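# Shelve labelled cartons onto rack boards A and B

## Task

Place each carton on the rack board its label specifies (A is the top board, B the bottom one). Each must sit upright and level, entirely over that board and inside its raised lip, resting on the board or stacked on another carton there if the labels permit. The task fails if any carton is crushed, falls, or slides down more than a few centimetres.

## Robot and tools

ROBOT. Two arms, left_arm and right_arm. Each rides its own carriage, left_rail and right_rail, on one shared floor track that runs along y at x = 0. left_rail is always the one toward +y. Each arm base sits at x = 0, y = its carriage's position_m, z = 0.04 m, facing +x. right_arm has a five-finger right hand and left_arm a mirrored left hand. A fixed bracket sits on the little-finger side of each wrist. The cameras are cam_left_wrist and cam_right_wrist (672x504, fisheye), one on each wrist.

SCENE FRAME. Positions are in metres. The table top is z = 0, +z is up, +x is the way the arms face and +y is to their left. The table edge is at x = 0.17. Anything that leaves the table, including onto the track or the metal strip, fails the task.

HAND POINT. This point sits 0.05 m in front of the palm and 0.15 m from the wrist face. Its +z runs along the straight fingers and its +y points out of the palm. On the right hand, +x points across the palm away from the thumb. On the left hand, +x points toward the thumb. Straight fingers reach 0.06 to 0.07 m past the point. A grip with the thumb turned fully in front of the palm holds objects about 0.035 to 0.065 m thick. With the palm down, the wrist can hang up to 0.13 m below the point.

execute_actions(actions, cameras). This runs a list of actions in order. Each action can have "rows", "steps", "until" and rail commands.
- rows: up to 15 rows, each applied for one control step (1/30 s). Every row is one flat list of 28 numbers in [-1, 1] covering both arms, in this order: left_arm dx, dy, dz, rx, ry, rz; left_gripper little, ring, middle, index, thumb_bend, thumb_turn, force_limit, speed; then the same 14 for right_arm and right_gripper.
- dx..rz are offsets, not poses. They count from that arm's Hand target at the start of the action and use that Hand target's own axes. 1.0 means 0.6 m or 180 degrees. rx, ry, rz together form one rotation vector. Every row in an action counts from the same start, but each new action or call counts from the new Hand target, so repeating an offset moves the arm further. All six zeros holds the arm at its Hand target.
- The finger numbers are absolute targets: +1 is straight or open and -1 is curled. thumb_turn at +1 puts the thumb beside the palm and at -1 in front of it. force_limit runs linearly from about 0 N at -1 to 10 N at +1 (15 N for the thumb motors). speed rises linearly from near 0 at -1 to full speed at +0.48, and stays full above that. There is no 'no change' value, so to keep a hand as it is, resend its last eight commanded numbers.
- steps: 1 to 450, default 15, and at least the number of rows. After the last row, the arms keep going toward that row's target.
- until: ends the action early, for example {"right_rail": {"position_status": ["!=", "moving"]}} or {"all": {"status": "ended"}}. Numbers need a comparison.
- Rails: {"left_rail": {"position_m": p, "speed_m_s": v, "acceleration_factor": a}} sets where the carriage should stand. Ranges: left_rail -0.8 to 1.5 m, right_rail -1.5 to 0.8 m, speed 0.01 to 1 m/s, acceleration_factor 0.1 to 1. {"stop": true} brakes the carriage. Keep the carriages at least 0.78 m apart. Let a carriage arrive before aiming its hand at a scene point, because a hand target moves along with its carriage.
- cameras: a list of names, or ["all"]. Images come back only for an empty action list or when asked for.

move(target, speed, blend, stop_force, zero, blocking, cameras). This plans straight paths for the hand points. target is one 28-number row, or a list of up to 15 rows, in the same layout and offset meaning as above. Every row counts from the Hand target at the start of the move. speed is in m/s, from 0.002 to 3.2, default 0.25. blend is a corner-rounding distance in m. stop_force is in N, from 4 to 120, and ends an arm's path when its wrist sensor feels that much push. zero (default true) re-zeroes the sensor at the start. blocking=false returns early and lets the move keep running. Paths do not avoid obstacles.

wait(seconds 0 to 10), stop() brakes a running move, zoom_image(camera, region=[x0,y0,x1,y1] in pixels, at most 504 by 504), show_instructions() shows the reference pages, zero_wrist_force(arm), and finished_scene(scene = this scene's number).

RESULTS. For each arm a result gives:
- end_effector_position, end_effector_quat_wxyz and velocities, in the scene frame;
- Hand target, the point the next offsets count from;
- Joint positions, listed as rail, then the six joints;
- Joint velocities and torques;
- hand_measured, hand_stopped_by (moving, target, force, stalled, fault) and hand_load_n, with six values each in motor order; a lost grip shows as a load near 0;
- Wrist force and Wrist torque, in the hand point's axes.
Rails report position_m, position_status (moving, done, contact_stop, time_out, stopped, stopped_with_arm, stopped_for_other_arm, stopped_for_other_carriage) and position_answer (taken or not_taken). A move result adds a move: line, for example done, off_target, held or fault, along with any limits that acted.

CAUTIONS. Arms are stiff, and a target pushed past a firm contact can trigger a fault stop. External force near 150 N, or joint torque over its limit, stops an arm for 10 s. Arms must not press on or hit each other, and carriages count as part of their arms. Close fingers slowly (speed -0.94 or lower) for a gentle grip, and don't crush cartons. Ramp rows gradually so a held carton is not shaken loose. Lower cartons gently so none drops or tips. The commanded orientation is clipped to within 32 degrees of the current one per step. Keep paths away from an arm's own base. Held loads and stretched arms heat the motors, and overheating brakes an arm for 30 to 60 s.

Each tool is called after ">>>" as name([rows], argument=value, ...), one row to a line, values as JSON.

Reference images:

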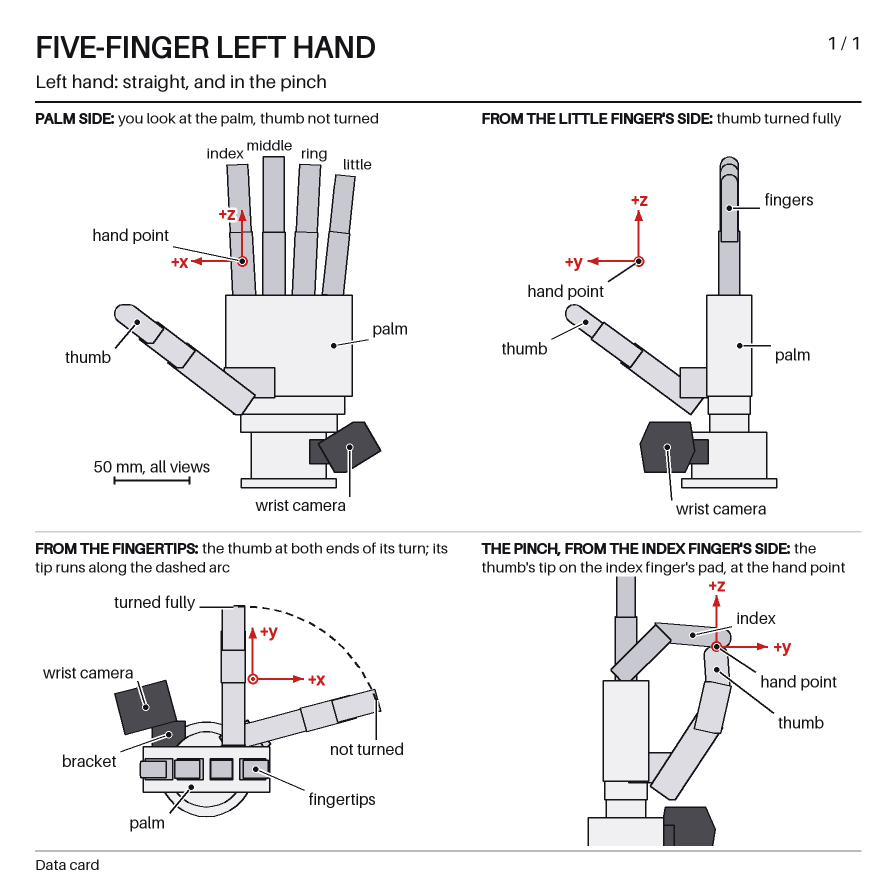

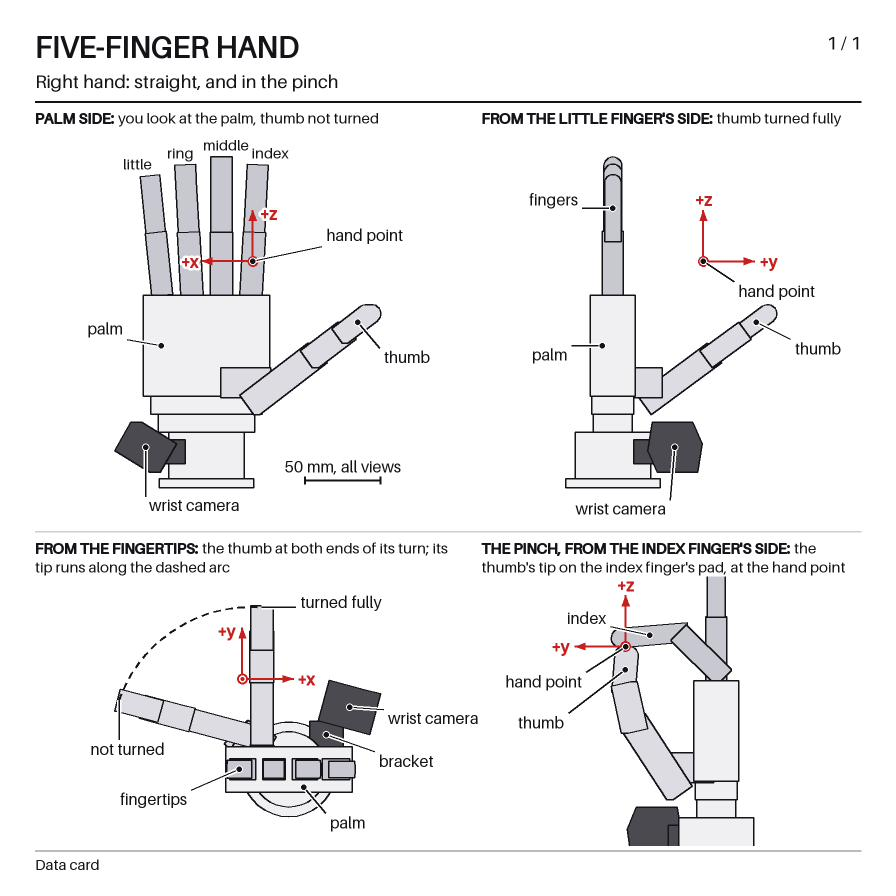

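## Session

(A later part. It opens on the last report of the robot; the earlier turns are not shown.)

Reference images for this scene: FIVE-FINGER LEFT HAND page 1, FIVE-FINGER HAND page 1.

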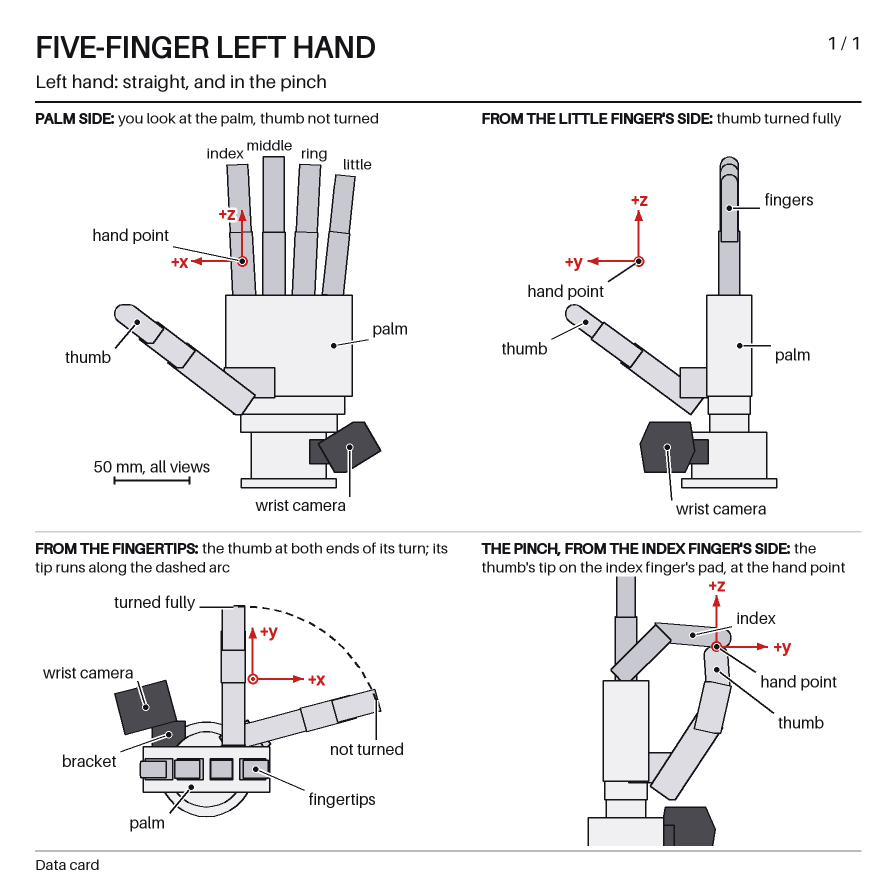

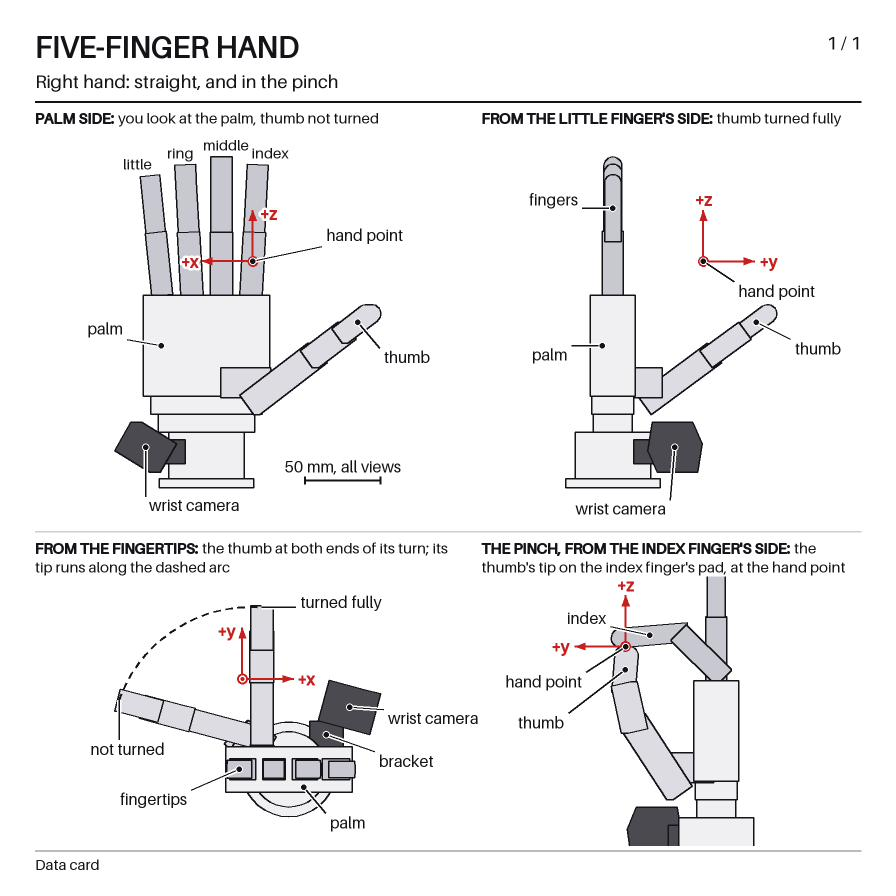

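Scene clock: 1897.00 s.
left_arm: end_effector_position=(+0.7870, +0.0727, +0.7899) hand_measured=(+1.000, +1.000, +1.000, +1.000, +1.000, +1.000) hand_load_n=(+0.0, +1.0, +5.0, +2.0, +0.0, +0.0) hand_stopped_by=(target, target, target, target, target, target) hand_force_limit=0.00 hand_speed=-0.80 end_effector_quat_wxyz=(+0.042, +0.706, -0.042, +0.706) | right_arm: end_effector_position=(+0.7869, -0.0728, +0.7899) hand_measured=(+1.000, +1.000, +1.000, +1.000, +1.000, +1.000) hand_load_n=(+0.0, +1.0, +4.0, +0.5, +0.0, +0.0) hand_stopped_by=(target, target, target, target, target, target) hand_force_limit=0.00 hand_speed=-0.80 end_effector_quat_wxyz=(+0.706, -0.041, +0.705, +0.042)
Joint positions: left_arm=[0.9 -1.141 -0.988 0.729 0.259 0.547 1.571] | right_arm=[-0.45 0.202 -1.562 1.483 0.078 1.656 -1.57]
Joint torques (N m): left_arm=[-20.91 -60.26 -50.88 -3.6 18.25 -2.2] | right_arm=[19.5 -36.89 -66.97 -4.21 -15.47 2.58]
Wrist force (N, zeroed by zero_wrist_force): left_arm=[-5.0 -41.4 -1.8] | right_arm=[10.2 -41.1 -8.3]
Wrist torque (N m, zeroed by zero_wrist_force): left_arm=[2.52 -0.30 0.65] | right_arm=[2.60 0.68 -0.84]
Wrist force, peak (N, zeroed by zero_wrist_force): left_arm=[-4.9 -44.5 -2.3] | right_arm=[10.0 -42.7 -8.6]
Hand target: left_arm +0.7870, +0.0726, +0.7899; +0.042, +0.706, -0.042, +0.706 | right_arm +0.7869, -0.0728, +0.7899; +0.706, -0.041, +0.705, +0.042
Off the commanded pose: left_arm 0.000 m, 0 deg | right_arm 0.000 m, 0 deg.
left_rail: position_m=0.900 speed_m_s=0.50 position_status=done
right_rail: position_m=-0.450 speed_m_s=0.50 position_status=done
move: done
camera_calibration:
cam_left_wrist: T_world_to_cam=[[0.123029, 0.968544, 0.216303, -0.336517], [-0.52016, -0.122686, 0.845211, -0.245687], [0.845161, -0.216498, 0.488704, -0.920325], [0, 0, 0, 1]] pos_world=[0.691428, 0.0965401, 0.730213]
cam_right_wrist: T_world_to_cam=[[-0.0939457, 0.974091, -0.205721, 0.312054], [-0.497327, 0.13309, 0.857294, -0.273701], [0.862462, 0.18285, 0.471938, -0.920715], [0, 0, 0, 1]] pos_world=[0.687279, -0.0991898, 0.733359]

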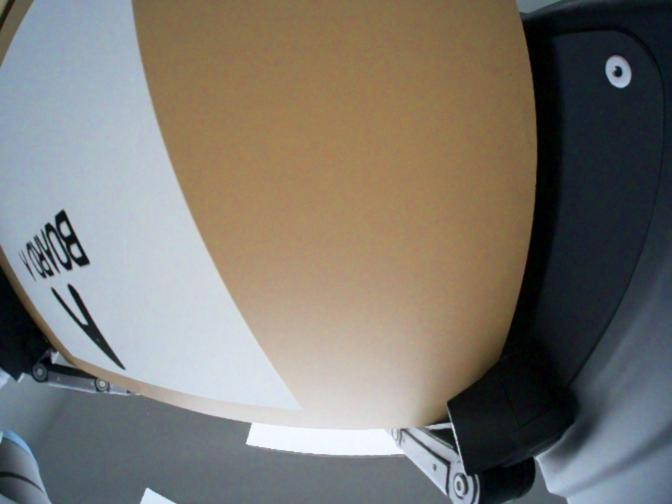

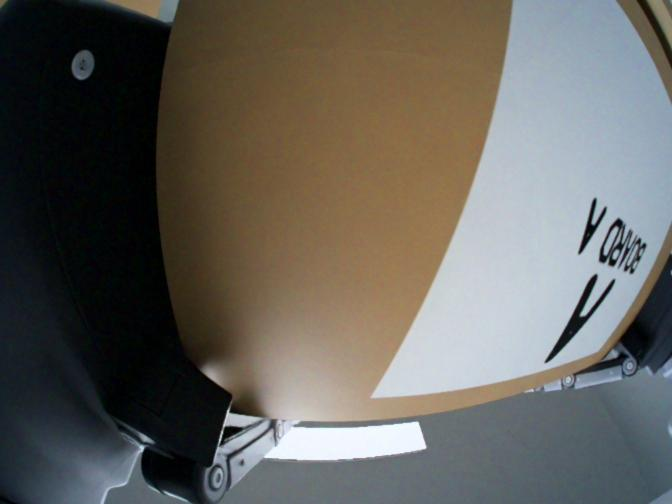

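>>> move(target=[-0.025,0,0,0,0,0,1,1,1,1,1,1,0,-0.8,0.025,0,0,0,0,0,1,1,1,1,1,1,0,-0.8], speed=0.03)

>>> move(target=[-0.025,0,0,0,0,0,1,1,1,1,1,1,0,-0.8,0.025,0,0,0,0,0,1,1,1,1,1,1,0,-0.8], speed=0.01, stop_force=8, cameras=["all"])

Scene clock: 1902.20 s.
left_arm: end_effector_position=(+0.7870, +0.0726, +0.7750) hand_measured=(+1.000, +1.000, +1.000, +1.000, +1.000, +1.000) hand_load_n=(+0.0, +1.0, +5.0, +2.5, +0.0, +0.0) hand_stopped_by=(target, target, target, target, target, target) hand_force_limit=0.00 hand_speed=-0.80 end_effector_quat_wxyz=(+0.042, +0.706, -0.042, +0.706) | right_arm: end_effector_position=(+0.7869, -0.0728, +0.7750) hand_measured=(+1.000, +1.000, +1.000, +1.000, +1.000, +1.000) hand_load_n=(+0.0, +1.0, +4.0, +0.5, +0.0, +0.0) hand_stopped_by=(target, target, target, target, target, target) hand_force_limit=0.00 hand_speed=-0.80 end_effector_quat_wxyz=(+0.706, -0.041, +0.705, +0.042)
Joint positions: left_arm=[0.9 -1.141 -0.997 0.769 0.227 0.548 1.571] | right_arm=[-0.45 0.202 -1.563 1.511 0.052 1.656 -1.57]
Joint torques (N m): left_arm=[-37.67 -86.69 -36.37 -8.6 14.83 3.44] | right_arm=[35.91 -63.78 -46.11 -9.21 -13.78 -0.08]
Wrist force (N, zeroed by zero_wrist_force): left_arm=[-4.8 -41.6 -1.1] | right_arm=[10.2 -41.0 -9.1]
Wrist torque (N m, zeroed by zero_wrist_force): left_arm=[2.62 -0.35 0.67] | right_arm=[2.58 0.66 -0.85]
Wrist force, peak (N, zeroed by zero_wrist_force): left_arm=[-4.8 -45.3 -0.9] | right_arm=[10.5 -44.2 -9.9]
Hand target: left_arm +0.7870, +0.0726, +0.7749; +0.042, +0.706, -0.042, +0.706 | right_arm +0.7869, -0.0727, +0.7749; +0.706, -0.041, +0.705, +0.042
Off the commanded pose: left_arm 0.000 m, 0 deg | right_arm 0.000 m, 0 deg.
left_rail: position_m=0.900 speed_m_s=0.50 position_status=done
right_rail: position_m=-0.450 speed_m_s=0.50 position_status=done
move: done

Scene clock: 1904.50 s.
left_arm: end_effector_position=(+0.7870, +0.0727, +0.7645) hand_measured=(+1.000, +1.000, +1.000, +1.000, +1.000, +1.000) hand_load_n=(+0.0, +1.0, +5.0, +2.0, +0.0, +0.0) hand_stopped_by=(target, target, target, target, target, target) hand_force_limit=0.00 hand_speed=-0.80 end_effector_quat_wxyz=(+0.042, +0.706, -0.042, +0.706) | right_arm: end_effector_position=(+0.7869, -0.0727, +0.7636) hand_measured=(+1.000, +1.000, +1.000, +1.000, +1.000, +1.000) hand_load_n=(+0.0, +1.0, +4.0, +1.0, +0.0, +0.0) hand_stopped_by=(target, target, target, target, target, target) hand_force_limit=0.00 hand_speed=-0.80 end_effector_quat_wxyz=(+0.706, -0.041, +0.705, +0.042)
Joint positions: left_arm=[0.9 -1.141 -1.002 0.797 0.205 0.547 1.571] | right_arm=[-0.45 0.202 -1.564 1.531 0.032 1.656 -1.57]
Joint torques (N m): left_arm=[-41.32 -53.93 -48.7 -2.67 14.5 0.88] | right_arm=[45.5 -35.57 -62.74 -3.64 -10.54 -0.97]
Wrist force (N, zeroed by zero_wrist_force): left_arm=[1.7 -41.2 -2.3] | right_arm=[5.7 -39.1 -7.1]
Wrist torque (N m, zeroed by zero_wrist_force): left_arm=[2.54 -0.17 1.09] | right_arm=[2.71 0.43 -0.74]
Wrist force, peak (N, zeroed by zero_wrist_force): left_arm=[-4.5 -42.1 -1.5] | right_arm=[9.6 -41.5 -8.7]
Hand target: left_arm +0.7870, +0.0727, +0.7645; +0.042, +0.706, -0.042, +0.706 (not the last commanded pose) | right_arm +0.7869, -0.0727, +0.7636; +0.706, -0.041, +0.705, +0.042 (not the last commanded pose)
Off the commanded pose: left_arm 0.005 m, 0 deg | right_arm 0.004 m, 0 deg.
left_rail: position_m=0.900 speed_m_s=0.50 position_status=done
right_rail: position_m=-0.450 speed_m_s=0.50 position_status=done
move: contact (left_arm, right_arm)
camera_calibration:
cam_left_wrist: T_world_to_cam=[[0.123035, 0.968545, 0.216294, -0.330902], [-0.520159, -0.122675, 0.845213, -0.22415], [0.845161, -0.216498, 0.488704, -0.907884], [0, 0, 0, 1]] pos_world=[0.691428, 0.0964401, 0.704713]
cam_right_wrist: T_world_to_cam=[[-0.0939134, 0.974091, -0.205737, 0.306612], [-0.497403, 0.133104, 0.857247, -0.250981], [0.862421, 0.182841, 0.472016, -0.908283], [0, 0, 0, 1]] pos_world=[0.687278, -0.0991898, 0.706958]

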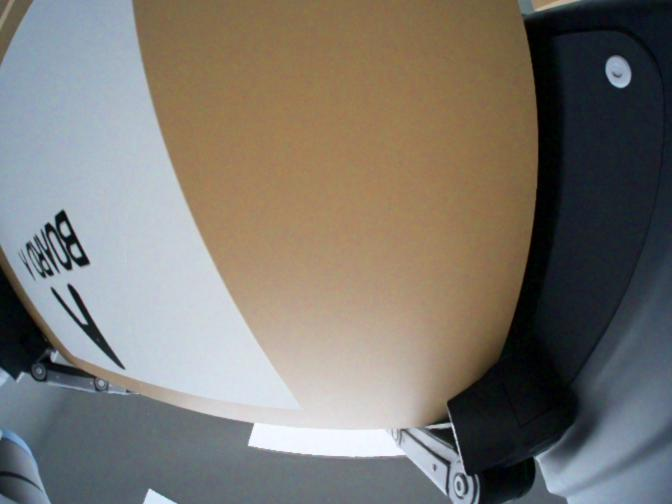

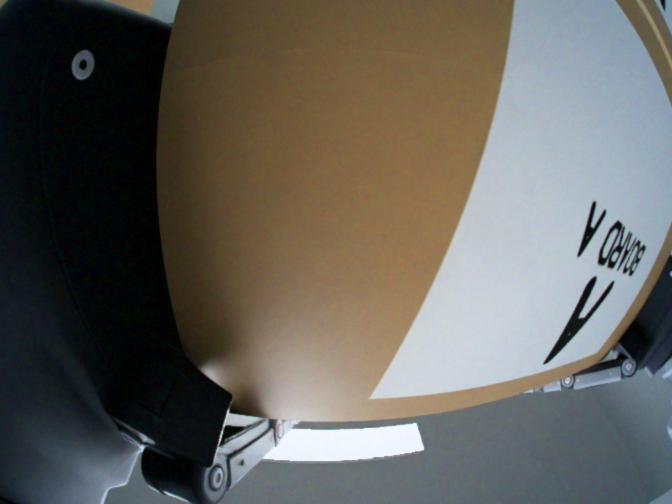

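>>> move(target=[-0.005,0,0,0,0,0,1,1,1,1,1,1,0,-0.8,0.005,0,0,0,0,0,1,1,1,1,1,1,0,-0.8], speed=0.008, stop_force=5, cameras=["all"])

Scene clock: 1910.13 s.
left_arm: end_effector_position=(+0.7870, +0.0727, +0.7643) hand_measured=(+1.000, +1.000, +1.000, +1.000, +1.000, +1.000) hand_load_n=(+0.0, +1.0, +5.0, +2.0, +0.0, +0.0) hand_stopped_by=(target, target, target, target, target, target) hand_force_limit=0.00 hand_speed=-0.80 end_effector_quat_wxyz=(+0.042, +0.706, -0.042, +0.706) | right_arm: end_effector_position=(+0.7869, -0.0727, +0.7634) hand_measured=(+1.000, +1.000, +1.000, +1.000, +1.000, +1.000) hand_load_n=(+0.0, +0.5, +4.0, +1.0, +0.0, +0.0) hand_stopped_by=(target, target, target, target, target, target) hand_force_limit=0.00 hand_speed=-0.80 end_effector_quat_wxyz=(+0.706, -0.041, +0.705, +0.042)
Joint positions: left_arm=[0.9 -1.141 -1.002 0.797 0.205 0.547 1.571] | right_arm=[-0.45 0.202 -1.564 1.532 0.031 1.656 -1.57]
Joint torques (N m): left_arm=[-41.34 -51.56 -46.39 -2.09 14.44 2.25] | right_arm=[40.49 -35.58 -59.25 -1.92 -11.72 -0.28]
Wrist force (N, zeroed by zero_wrist_force): left_arm=[4.5 -40.0 0.6] | right_arm=[2.1 -40.6 -7.3]
Wrist torque (N m, zeroed by zero_wrist_force): left_arm=[2.41 0.07 1.21] | right_arm=[2.68 0.20 -0.99]
Wrist force, peak (N, zeroed by zero_wrist_force): left_arm=[10.2 -41.9 0.8] | right_arm=[-2.4 -41.4 -8.7]
Hand target: left_arm +0.7871, +0.0727, +0.7643; +0.042, +0.706, -0.042, +0.706 (not the last commanded pose) | right_arm +0.7869, -0.0727, +0.7634; +0.706, -0.041, +0.705, +0.042 (not the last commanded pose)
Off the commanded pose: left_arm 0.003 m, 0 deg | right_arm 0.003 m, 0 deg.
left_rail: position_m=0.900 speed_m_s=0.50 position_status=done
right_rail: position_m=-0.450 speed_m_s=0.50 position_status=done
move: contact (left_arm, right_arm)
camera_calibration:
cam_left_wrist: T_world_to_cam=[[0.123035, 0.968545, 0.216294, -0.33088], [-0.520159, -0.122675, 0.845213, -0.224066], [0.845161, -0.216498, 0.488704, -0.907836], [0, 0, 0, 1]] pos_world=[0.691428, 0.0964401, 0.704613]
cam_right_wrist: T_world_to_cam=[[-0.093915, 0.974104, -0.205672, 0.30643], [-0.497589, 0.133006, 0.857155, -0.250639], [0.862314, 0.18284, 0.472212, -0.908272], [0, 0, 0, 1]] pos_world=[0.687278, -0.09909, 0.706758]

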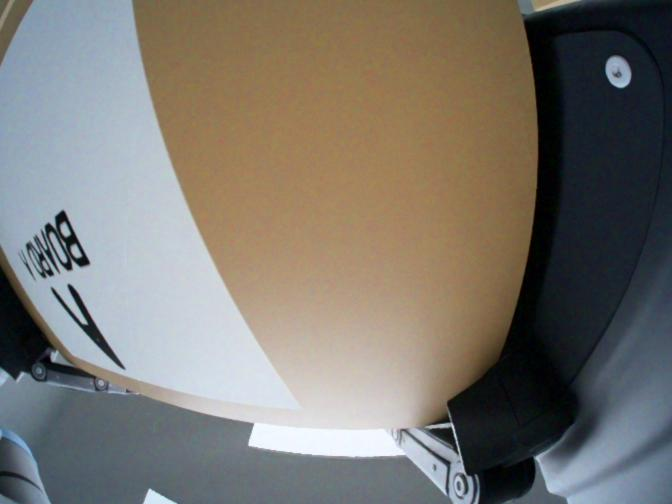

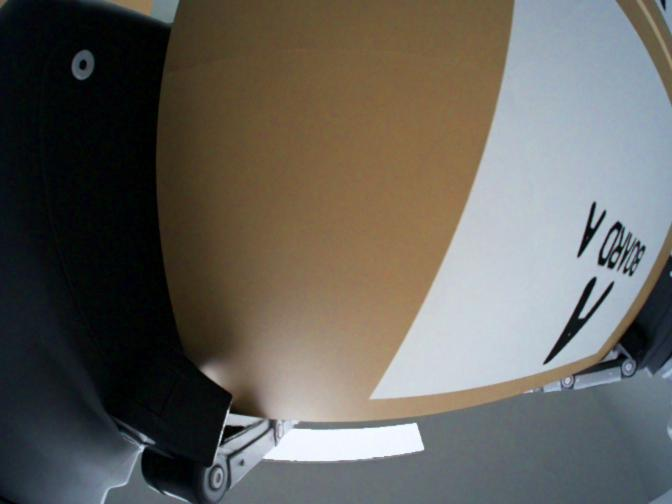

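>>> move(target=[-0.0003,0,0,0,0,0,1,1,1,1,1,1,0,-0.8,0.0007,0,0,0,0,0,1,1,1,1,1,1,0,-0.8], speed=0.005)

>>> move(target=[0,-0.004,0,0,0,0,1,1,1,1,1,1,0,-0.8,0,-0.004,0,0,0,0,1,1,1,1,1,1,0,-0.8], speed=0.005, cameras=["all"])

Scene clock: 1916.37 s.
left_arm: end_effector_position=(+0.7871, +0.0726, +0.7641) hand_measured=(+1.000, +1.000, +1.000, +1.000, +1.000, +1.000) hand_load_n=(-0.5, +1.0, +5.0, +2.0, +0.0, +0.0) hand_stopped_by=(target, target, target, target, target, target) hand_force_limit=0.00 hand_speed=-0.80 end_effector_quat_wxyz=(+0.042, +0.706, -0.042, +0.706) | right_arm: end_effector_position=(+0.7870, -0.0727, +0.7631) hand_measured=(+1.000, +1.000, +1.000, +1.000, +1.000, +1.000) hand_load_n=(+0.0, +1.0, +4.0, +1.0, +0.0, -0.5) hand_stopped_by=(target, target, target, target, target, target) hand_force_limit=0.00 hand_speed=-0.80 end_effector_quat_wxyz=(+0.706, -0.041, +0.705, +0.042)
Joint positions: left_arm=[0.9 -1.141 -1.002 0.797 0.205 0.547 1.571] | right_arm=[-0.45 0.202 -1.564 1.532 0.03 1.656 -1.57]
Joint torques (N m): left_arm=[-41.62 -69.57 -25.78 -5.99 14.19 2.22] | right_arm=[41.51 -40.99 -32.17 -4.11 -11.66 -0.69]
Wrist force (N, zeroed by zero_wrist_force): left_arm=[11.5 -42.0 0.8] | right_arm=[-5.7 -41.5 -8.0]
Wrist torque (N m, zeroed by zero_wrist_force): left_arm=[2.51 0.45 1.64] | right_arm=[2.71 0.14 -1.40]
Wrist force, peak (N, zeroed by zero_wrist_force): left_arm=[11.4 -42.1 0.7] | right_arm=[-4.6 -41.6 -8.6]
Hand target: left_arm +0.7871, +0.0727, +0.7641; +0.042, +0.706, -0.042, +0.706 | right_arm +0.7869, -0.0727, +0.7630; +0.706, -0.041, +0.705, +0.042
Off the commanded pose: left_arm 0.000 m, 0 deg | right_arm 0.000 m, 0 deg.
left_rail: position_m=0.900 speed_m_s=0.50 position_status=done
right_rail: position_m=-0.450 speed_m_s=0.50 position_status=done
move: done

Scene clock: 1917.07 s.
left_arm: end_effector_position=(+0.7872, +0.0747, +0.7639) hand_measured=(+1.000, +1.000, +1.000, +1.000, +1.000, +1.000) hand_load_n=(+0.0, +0.0, +0.0, -0.5, +0.0, +0.0) hand_stopped_by=(target, target, target, target, target, target) hand_force_limit=0.00 hand_speed=-0.80 end_effector_quat_wxyz=(+0.042, +0.706, -0.042, +0.706) | right_arm: end_effector_position=(+0.7872, -0.0749, +0.7629) hand_measured=(+1.000, +1.000, +1.000, +1.000, +1.000, +1.000) hand_load_n=(+0.0, +0.0, +0.0, +0.0, +0.0, +0.0) hand_stopped_by=(target, target, target, target, target, target) hand_force_limit=0.00 hand_speed=-0.80 end_effector_quat_wxyz=(+0.706, -0.041, +0.705, +0.042)
Joint positions: left_arm=[0.9 -1.14 -1.006 0.804 0.203 0.549 1.571] | right_arm=[-0.45 0.199 -1.566 1.534 0.03 1.652 -1.57]
Joint torques (N m): left_arm=[18.24 -97.11 -35.11 -4.13 3.21 0.67] | right_arm=[-13.92 -65 -35.08 -0.93 -3.28 -0.03]
Wrist force (N, zeroed by zero_wrist_force): left_arm=[0.8 0.0 0.0] | right_arm=[-0.5 -0.3 -0.9]
Wrist torque (N m, zeroed by zero_wrist_force): left_arm=[-0.09 -0.13 0.28] | right_arm=[0.10 0.02 -0.25]
Wrist force, peak (N, zeroed by zero_wrist_force): left_arm=[11.9 -41.9 1.0] | right_arm=[-6.2 -41.6 -7.7]
Hand target: left_arm +0.7873, +0.0750, +0.7641; +0.042, +0.706, -0.042, +0.706 | right_arm +0.7872, -0.0751, +0.7630; +0.706, -0.041, +0.705, +0.042
Off the commanded pose: left_arm 0.000 m, 0 deg | right_arm 0.000 m, 0 deg.
left_rail: position_m=0.900 speed_m_s=0.50 position_status=done
right_rail: position_m=-0.450 speed_m_s=0.50 position_status=done
move: done
camera_calibration:
cam_left_wrist: T_world_to_cam=[[0.123278, 0.968463, 0.216521, -0.333172], [-0.520056, -0.122777, 0.845262, -0.223461], [0.845189, -0.216805, 0.488519, -0.907213], [0, 0, 0, 1]] pos_world=[0.691627, 0.0985407, 0.704213]
cam_right_wrist: T_world_to_cam=[[-0.094167, 0.974079, -0.205678, 0.308674], [-0.49757, 0.132894, 0.857183, -0.249813], [0.862297, 0.183058, 0.472158, -0.90782], [0, 0, 0, 1]] pos_world=[0.687578, -0.101291, 0.706258]

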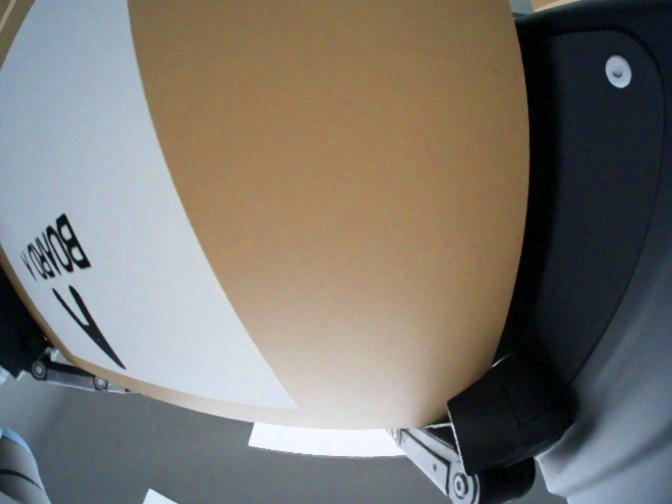

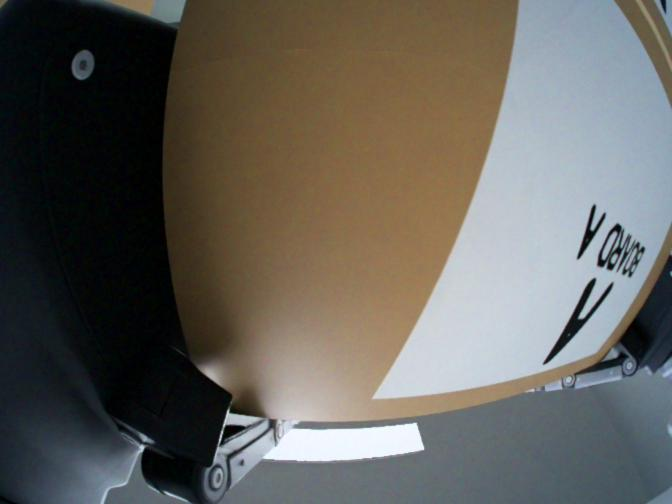

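>>> move(target=[0,-0.049,-0.0045,0,0,0,1,1,1,1,1,1,0,-0.8,0,-0.049,-0.0045,0,0,0,1,1,1,1,1,1,0,-0.8], speed=0.04, cameras=["all"])

Scene clock: 1926.70 s.
left_arm: end_effector_position=(+0.7881, +0.1045, +0.7641) hand_measured=(+1.000, +1.000, +1.000, +1.000, +1.000, +1.000) hand_load_n=(+0.0, +0.0, +0.0, +0.0, +0.0, +0.0) hand_stopped_by=(target, target, target, target, target, target) hand_force_limit=0.00 hand_speed=-0.80 end_effector_quat_wxyz=(+0.042, +0.706, -0.042, +0.706) | right_arm: end_effector_position=(+0.7880, -0.1046, +0.7629) hand_measured=(+1.000, +1.000, +1.000, +1.000, +1.000, +1.000) hand_load_n=(+0.0, +0.0, +0.0, +0.0, +0.0, +0.0) hand_stopped_by=(target, target, target, target, target, target) hand_force_limit=0.00 hand_speed=-0.80 end_effector_quat_wxyz=(+0.706, -0.041, +0.705, +0.042)
Joint positions: left_arm=[0.9 -1.125 -1.057 0.883 0.174 0.564 1.571] | right_arm=[-0.45 0.147 -1.587 1.556 0.03 1.6 -1.57]
Joint torques (N m): left_arm=[19.28 -96.88 -34.94 -4.31 3.73 2.89] | right_arm=[-13.14 -56.16 -37.14 -0.25 -3.27 2.75]
Wrist force (N, zeroed by zero_wrist_force): left_arm=[2.9 0.3 -0.1] | right_arm=[-3.1 3.6 -0.8]
Wrist torque (N m, zeroed by zero_wrist_force): left_arm=[-0.08 -0.44 0.36] | right_arm=[0.74 0.40 -0.32]
Wrist force, peak (N, zeroed by zero_wrist_force): left_arm=[3.7 0.5 0.2] | right_arm=[-3.4 4.0 -0.9]
Hand target: left_arm +0.7881, +0.1045, +0.7641; +0.042, +0.706, -0.042, +0.706 | right_arm +0.7880, -0.1046, +0.7629; +0.706, -0.041, +0.705, +0.042
Off the commanded pose: left_arm 0.000 m, 0 deg | right_arm 0.000 m, 0 deg.
left_rail: position_m=0.900 speed_m_s=0.50 position_status=done
right_rail: position_m=-0.450 speed_m_s=0.50 position_status=done
move: done
camera_calibration:
cam_left_wrist: T_world_to_cam=[[0.123055, 0.968546, 0.216279, -0.361872], [-0.52004, -0.122683, 0.845285, -0.219543], [0.845231, -0.216491, 0.488586, -0.901728], [0, 0, 0, 1]] pos_world=[0.692527, 0.12834, 0.704413]
cam_right_wrist: T_world_to_cam=[[-0.093915, 0.974104, -0.205672, 0.337525], [-0.497589, 0.133006, 0.857155, -0.245506], [0.862314, 0.18284, 0.472212, -0.903199], [0, 0, 0, 1]] pos_world=[0.688378, -0.13099, 0.706358]

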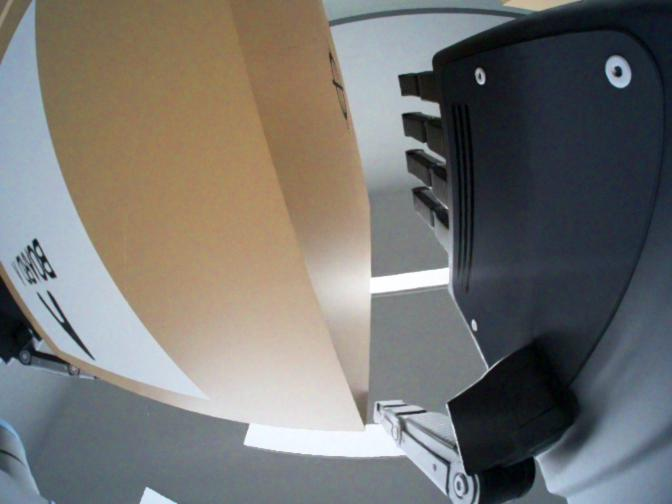

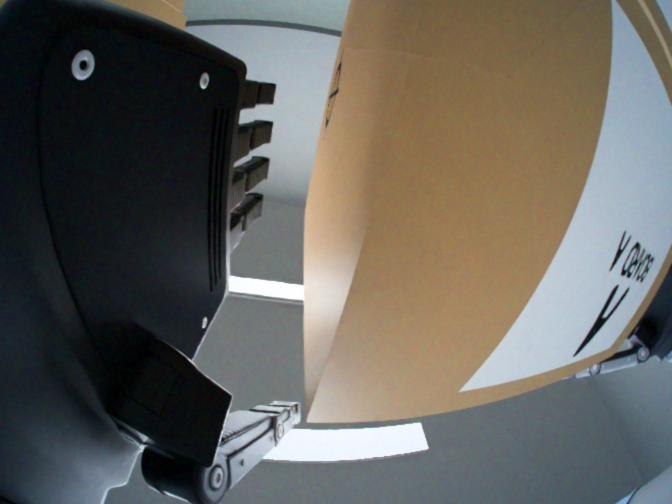

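>>> zoom_image(camera="cam_right_wrist", region=[0, 0, 336, 252])

Scaled by 1.500 from the camera's 672x504 image, which has a finer 960x720 frame.

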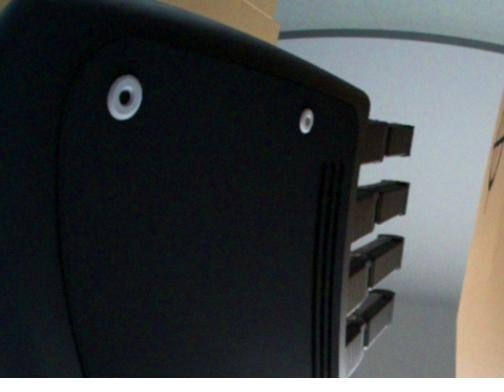

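>>> move([
  [0,0.0041,-0.0348,0,0,0,1,1,1,1,1,1,0,-0.8,0,0.0190,-0.0338,0,0,0,1,1,1,1,1,1,0,-0.8],
  [0,0.0411,-0.3476,0,0,0,1,1,1,1,1,1,0,-0.8,0,0.0560,-0.3456,0,0,0,1,1,1,1,1,1,0,-0.8],
], speed=0.08, blend=0.01, cameras=["all"])

Scene clock: 1951.97 s.
left_arm: end_effector_position=(+0.5783, +0.1046, +0.7642) hand_measured=(+1.000, +1.000, +1.000, +1.000, +1.000, +1.000) hand_load_n=(+0.0, +0.0, +0.0, +0.0, +0.0, +0.0) hand_stopped_by=(target, target, target, target, target, target) hand_force_limit=0.00 hand_speed=-0.80 end_effector_quat_wxyz=(+0.042, +0.706, -0.042, +0.706) | right_arm: end_effector_position=(+0.5783, -0.0955, +0.7626) hand_measured=(+1.000, +1.000, +1.000, +1.000, +1.000, +1.000) hand_load_n=(+0.0, -0.5, +0.0, +0.0, +0.0, +0.0) hand_stopped_by=(target, target, target, target, target, target) hand_force_limit=0.00 hand_speed=-0.80 end_effector_quat_wxyz=(+0.706, -0.041, +0.705, +0.042)
Joint positions: left_arm=[0.9 -1.371 -1.265 1.181 0.085 0.317 1.571] | right_arm=[-0.45 0.255 -1.892 1.806 0.084 1.709 -1.57]
Joint torques (N m): left_arm=[-15.33 -79.17 -34.52 -3.62 -3.95 2.98] | right_arm=[16.74 -30.95 -35.73 0.62 2.48 -1.23]
Wrist force (N, zeroed by zero_wrist_force): left_arm=[3.5 -0.4 0.2] | right_arm=[-3.2 3.5 -0.3]
Wrist torque (N m, zeroed by zero_wrist_force): left_arm=[0.00 -0.51 0.37] | right_arm=[0.73 0.35 -0.30]
Wrist force, peak (N, zeroed by zero_wrist_force): left_arm=[3.9 -0.2 0.0] | right_arm=[-3.3 4.3 -1.1]
Hand target: left_arm +0.5781, +0.1046, +0.7641; +0.042, +0.706, -0.042, +0.706 | right_arm +0.5781, -0.0955, +0.7626; +0.706, -0.041, +0.705, +0.042
Off the commanded pose: left_arm 0.000 m, 0 deg | right_arm 0.000 m, 0 deg.
left_rail: position_m=0.900 speed_m_s=0.50 position_status=done
right_rail: position_m=-0.450 speed_m_s=0.50 position_status=done
move: done
camera_calibration:
cam_left_wrist: T_world_to_cam=[[0.123055, 0.968546, 0.216279, -0.336043], [-0.52004, -0.122683, 0.845285, -0.328699], [0.845231, -0.216491, 0.488586, -0.724314], [0, 0, 0, 1]] pos_world=[0.482627, 0.12834, 0.704413]
cam_right_wrist: T_world_to_cam=[[-0.093915, 0.974104, -0.205672, 0.308905], [-0.497589, 0.133006, 0.857155, -0.350804], [0.862314, 0.18284, 0.472212, -0.723894], [0, 0, 0, 1]] pos_world=[0.478678, -0.12189, 0.706058]

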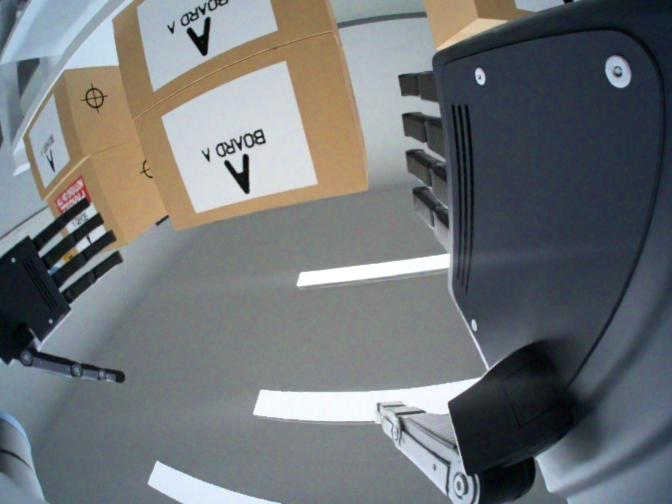

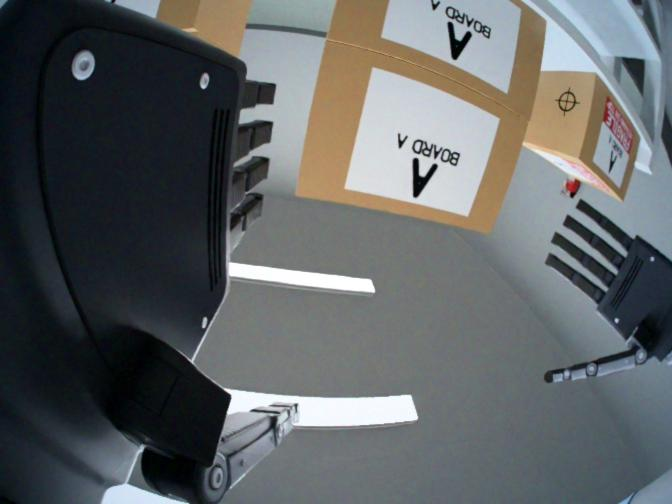

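>>> zoom_image(camera="cam_right_wrist", region=[450, 0, 672, 240])

>>> zoom_image(camera="cam_left_wrist", region=[0, 0, 400, 280])

Scaled by 2.100 from the camera's 672x504 image, which has a finer 960x720 frame.

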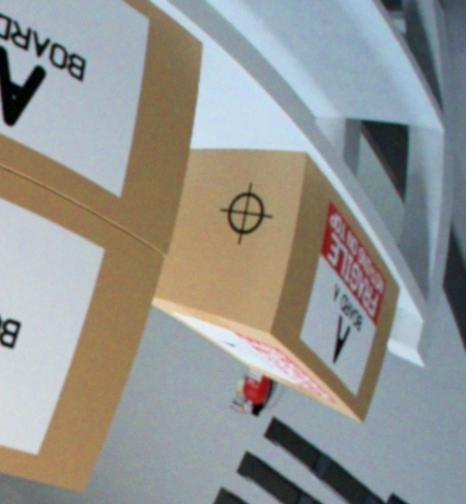

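Scaled by 1.260 from the camera's 672x504 image, which has a finer 960x720 frame.

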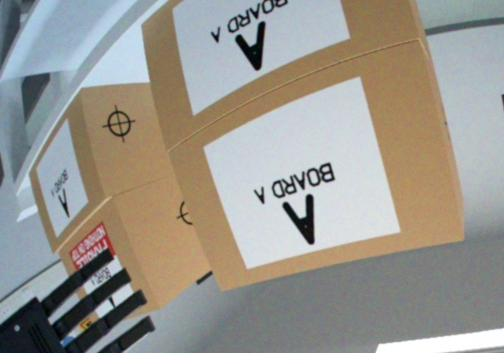

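>>> move(target=[-0.4,0.0196,-0.1655,0,0,0,1,1,1,1,1,1,0,-0.8,0.4,0.0196,-0.1655,0,0,0,1,1,1,1,1,1,0,-0.8], speed=0.15, cameras=["all"])

Scene clock: 1972.07 s.
left_arm: end_effector_position=(+0.4781, +0.1047, +0.5241) hand_measured=(+1.000, +1.000, +1.000, +1.000, +1.000, +1.000) hand_load_n=(+0.0, +0.0, +0.0, +0.0, -0.5, -0.5) hand_stopped_by=(target, target, target, target, target, target) hand_force_limit=0.00 hand_speed=-0.80 end_effector_quat_wxyz=(+0.042, +0.706, -0.042, +0.706) | right_arm: end_effector_position=(+0.4785, -0.0951, +0.5225) hand_measured=(+1.000, +1.000, +1.000, +1.000, +1.000, +1.000) hand_load_n=(+0.0, +0.0, +0.0, +0.0, +0.0, +0.0) hand_stopped_by=(target, target, target, target, target, target) hand_force_limit=0.00 hand_speed=-0.80 end_effector_quat_wxyz=(+0.706, -0.041, +0.705, +0.042)
Joint positions: left_arm=[0.9 -1.506 -1.274 1.619 -0.344 0.182 1.57] | right_arm=[-0.45 0.344 -1.991 2.291 -0.302 1.798 -1.57]
Joint torques (N m): left_arm=[-16.7 -75.44 -32.11 -3.65 -3.89 3.23] | right_arm=[12.8 -1.68 -35.15 -4.26 2.9 -2.64]
Wrist force (N, zeroed by zero_wrist_force): left_arm=[3.4 -0.4 0.2] | right_arm=[-3.6 4.0 -1.0]
Wrist torque (N m, zeroed by zero_wrist_force): left_arm=[0.05 -0.52 0.23] | right_arm=[0.79 0.50 -0.39]
Wrist force, peak (N, zeroed by zero_wrist_force): left_arm=[4.4 -0.3 0.2] | right_arm=[-3.8 4.0 -1.2]
Hand target: left_arm +0.4781, +0.1047, +0.5241; +0.042, +0.706, -0.042, +0.706 | right_arm +0.4785, -0.0951, +0.5225; +0.706, -0.041, +0.705, +0.042
Off the commanded pose: left_arm 0.000 m, 0 deg | right_arm 0.000 m, 0 deg.
left_rail: position_m=0.900 speed_m_s=0.50 position_status=done
right_rail: position_m=-0.450 speed_m_s=0.50 position_status=done
move: done
camera_calibration:
cam_left_wrist: T_world_to_cam=[[0.123029, 0.968531, 0.216361, -0.272038], [-0.519979, -0.122784, 0.845308, -0.177883], [0.845273, -0.216501, 0.48851, -0.522381], [0, 0, 0, 1]] pos_world=[0.382527, 0.12854, 0.464413]
cam_right_wrist: T_world_to_cam=[[-0.0939181, 0.974101, -0.205685, 0.249865], [-0.497633, 0.133007, 0.857129, -0.194672], [0.862288, 0.182855, 0.472253, -0.524519], [0, 0, 0, 1]] pos_world=[0.378878, -0.12159, 0.465958]

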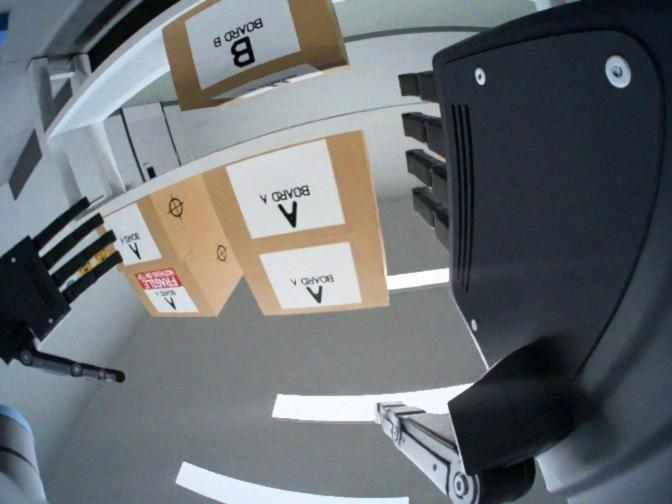

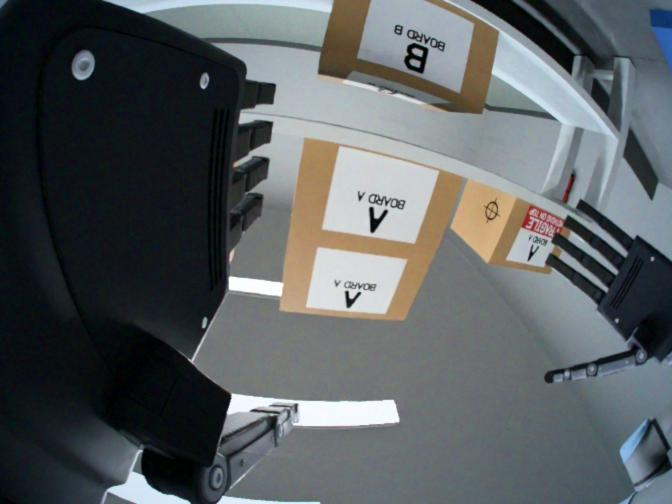

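>>> finished_scene(scene=2)

The scene is finished: the task was done.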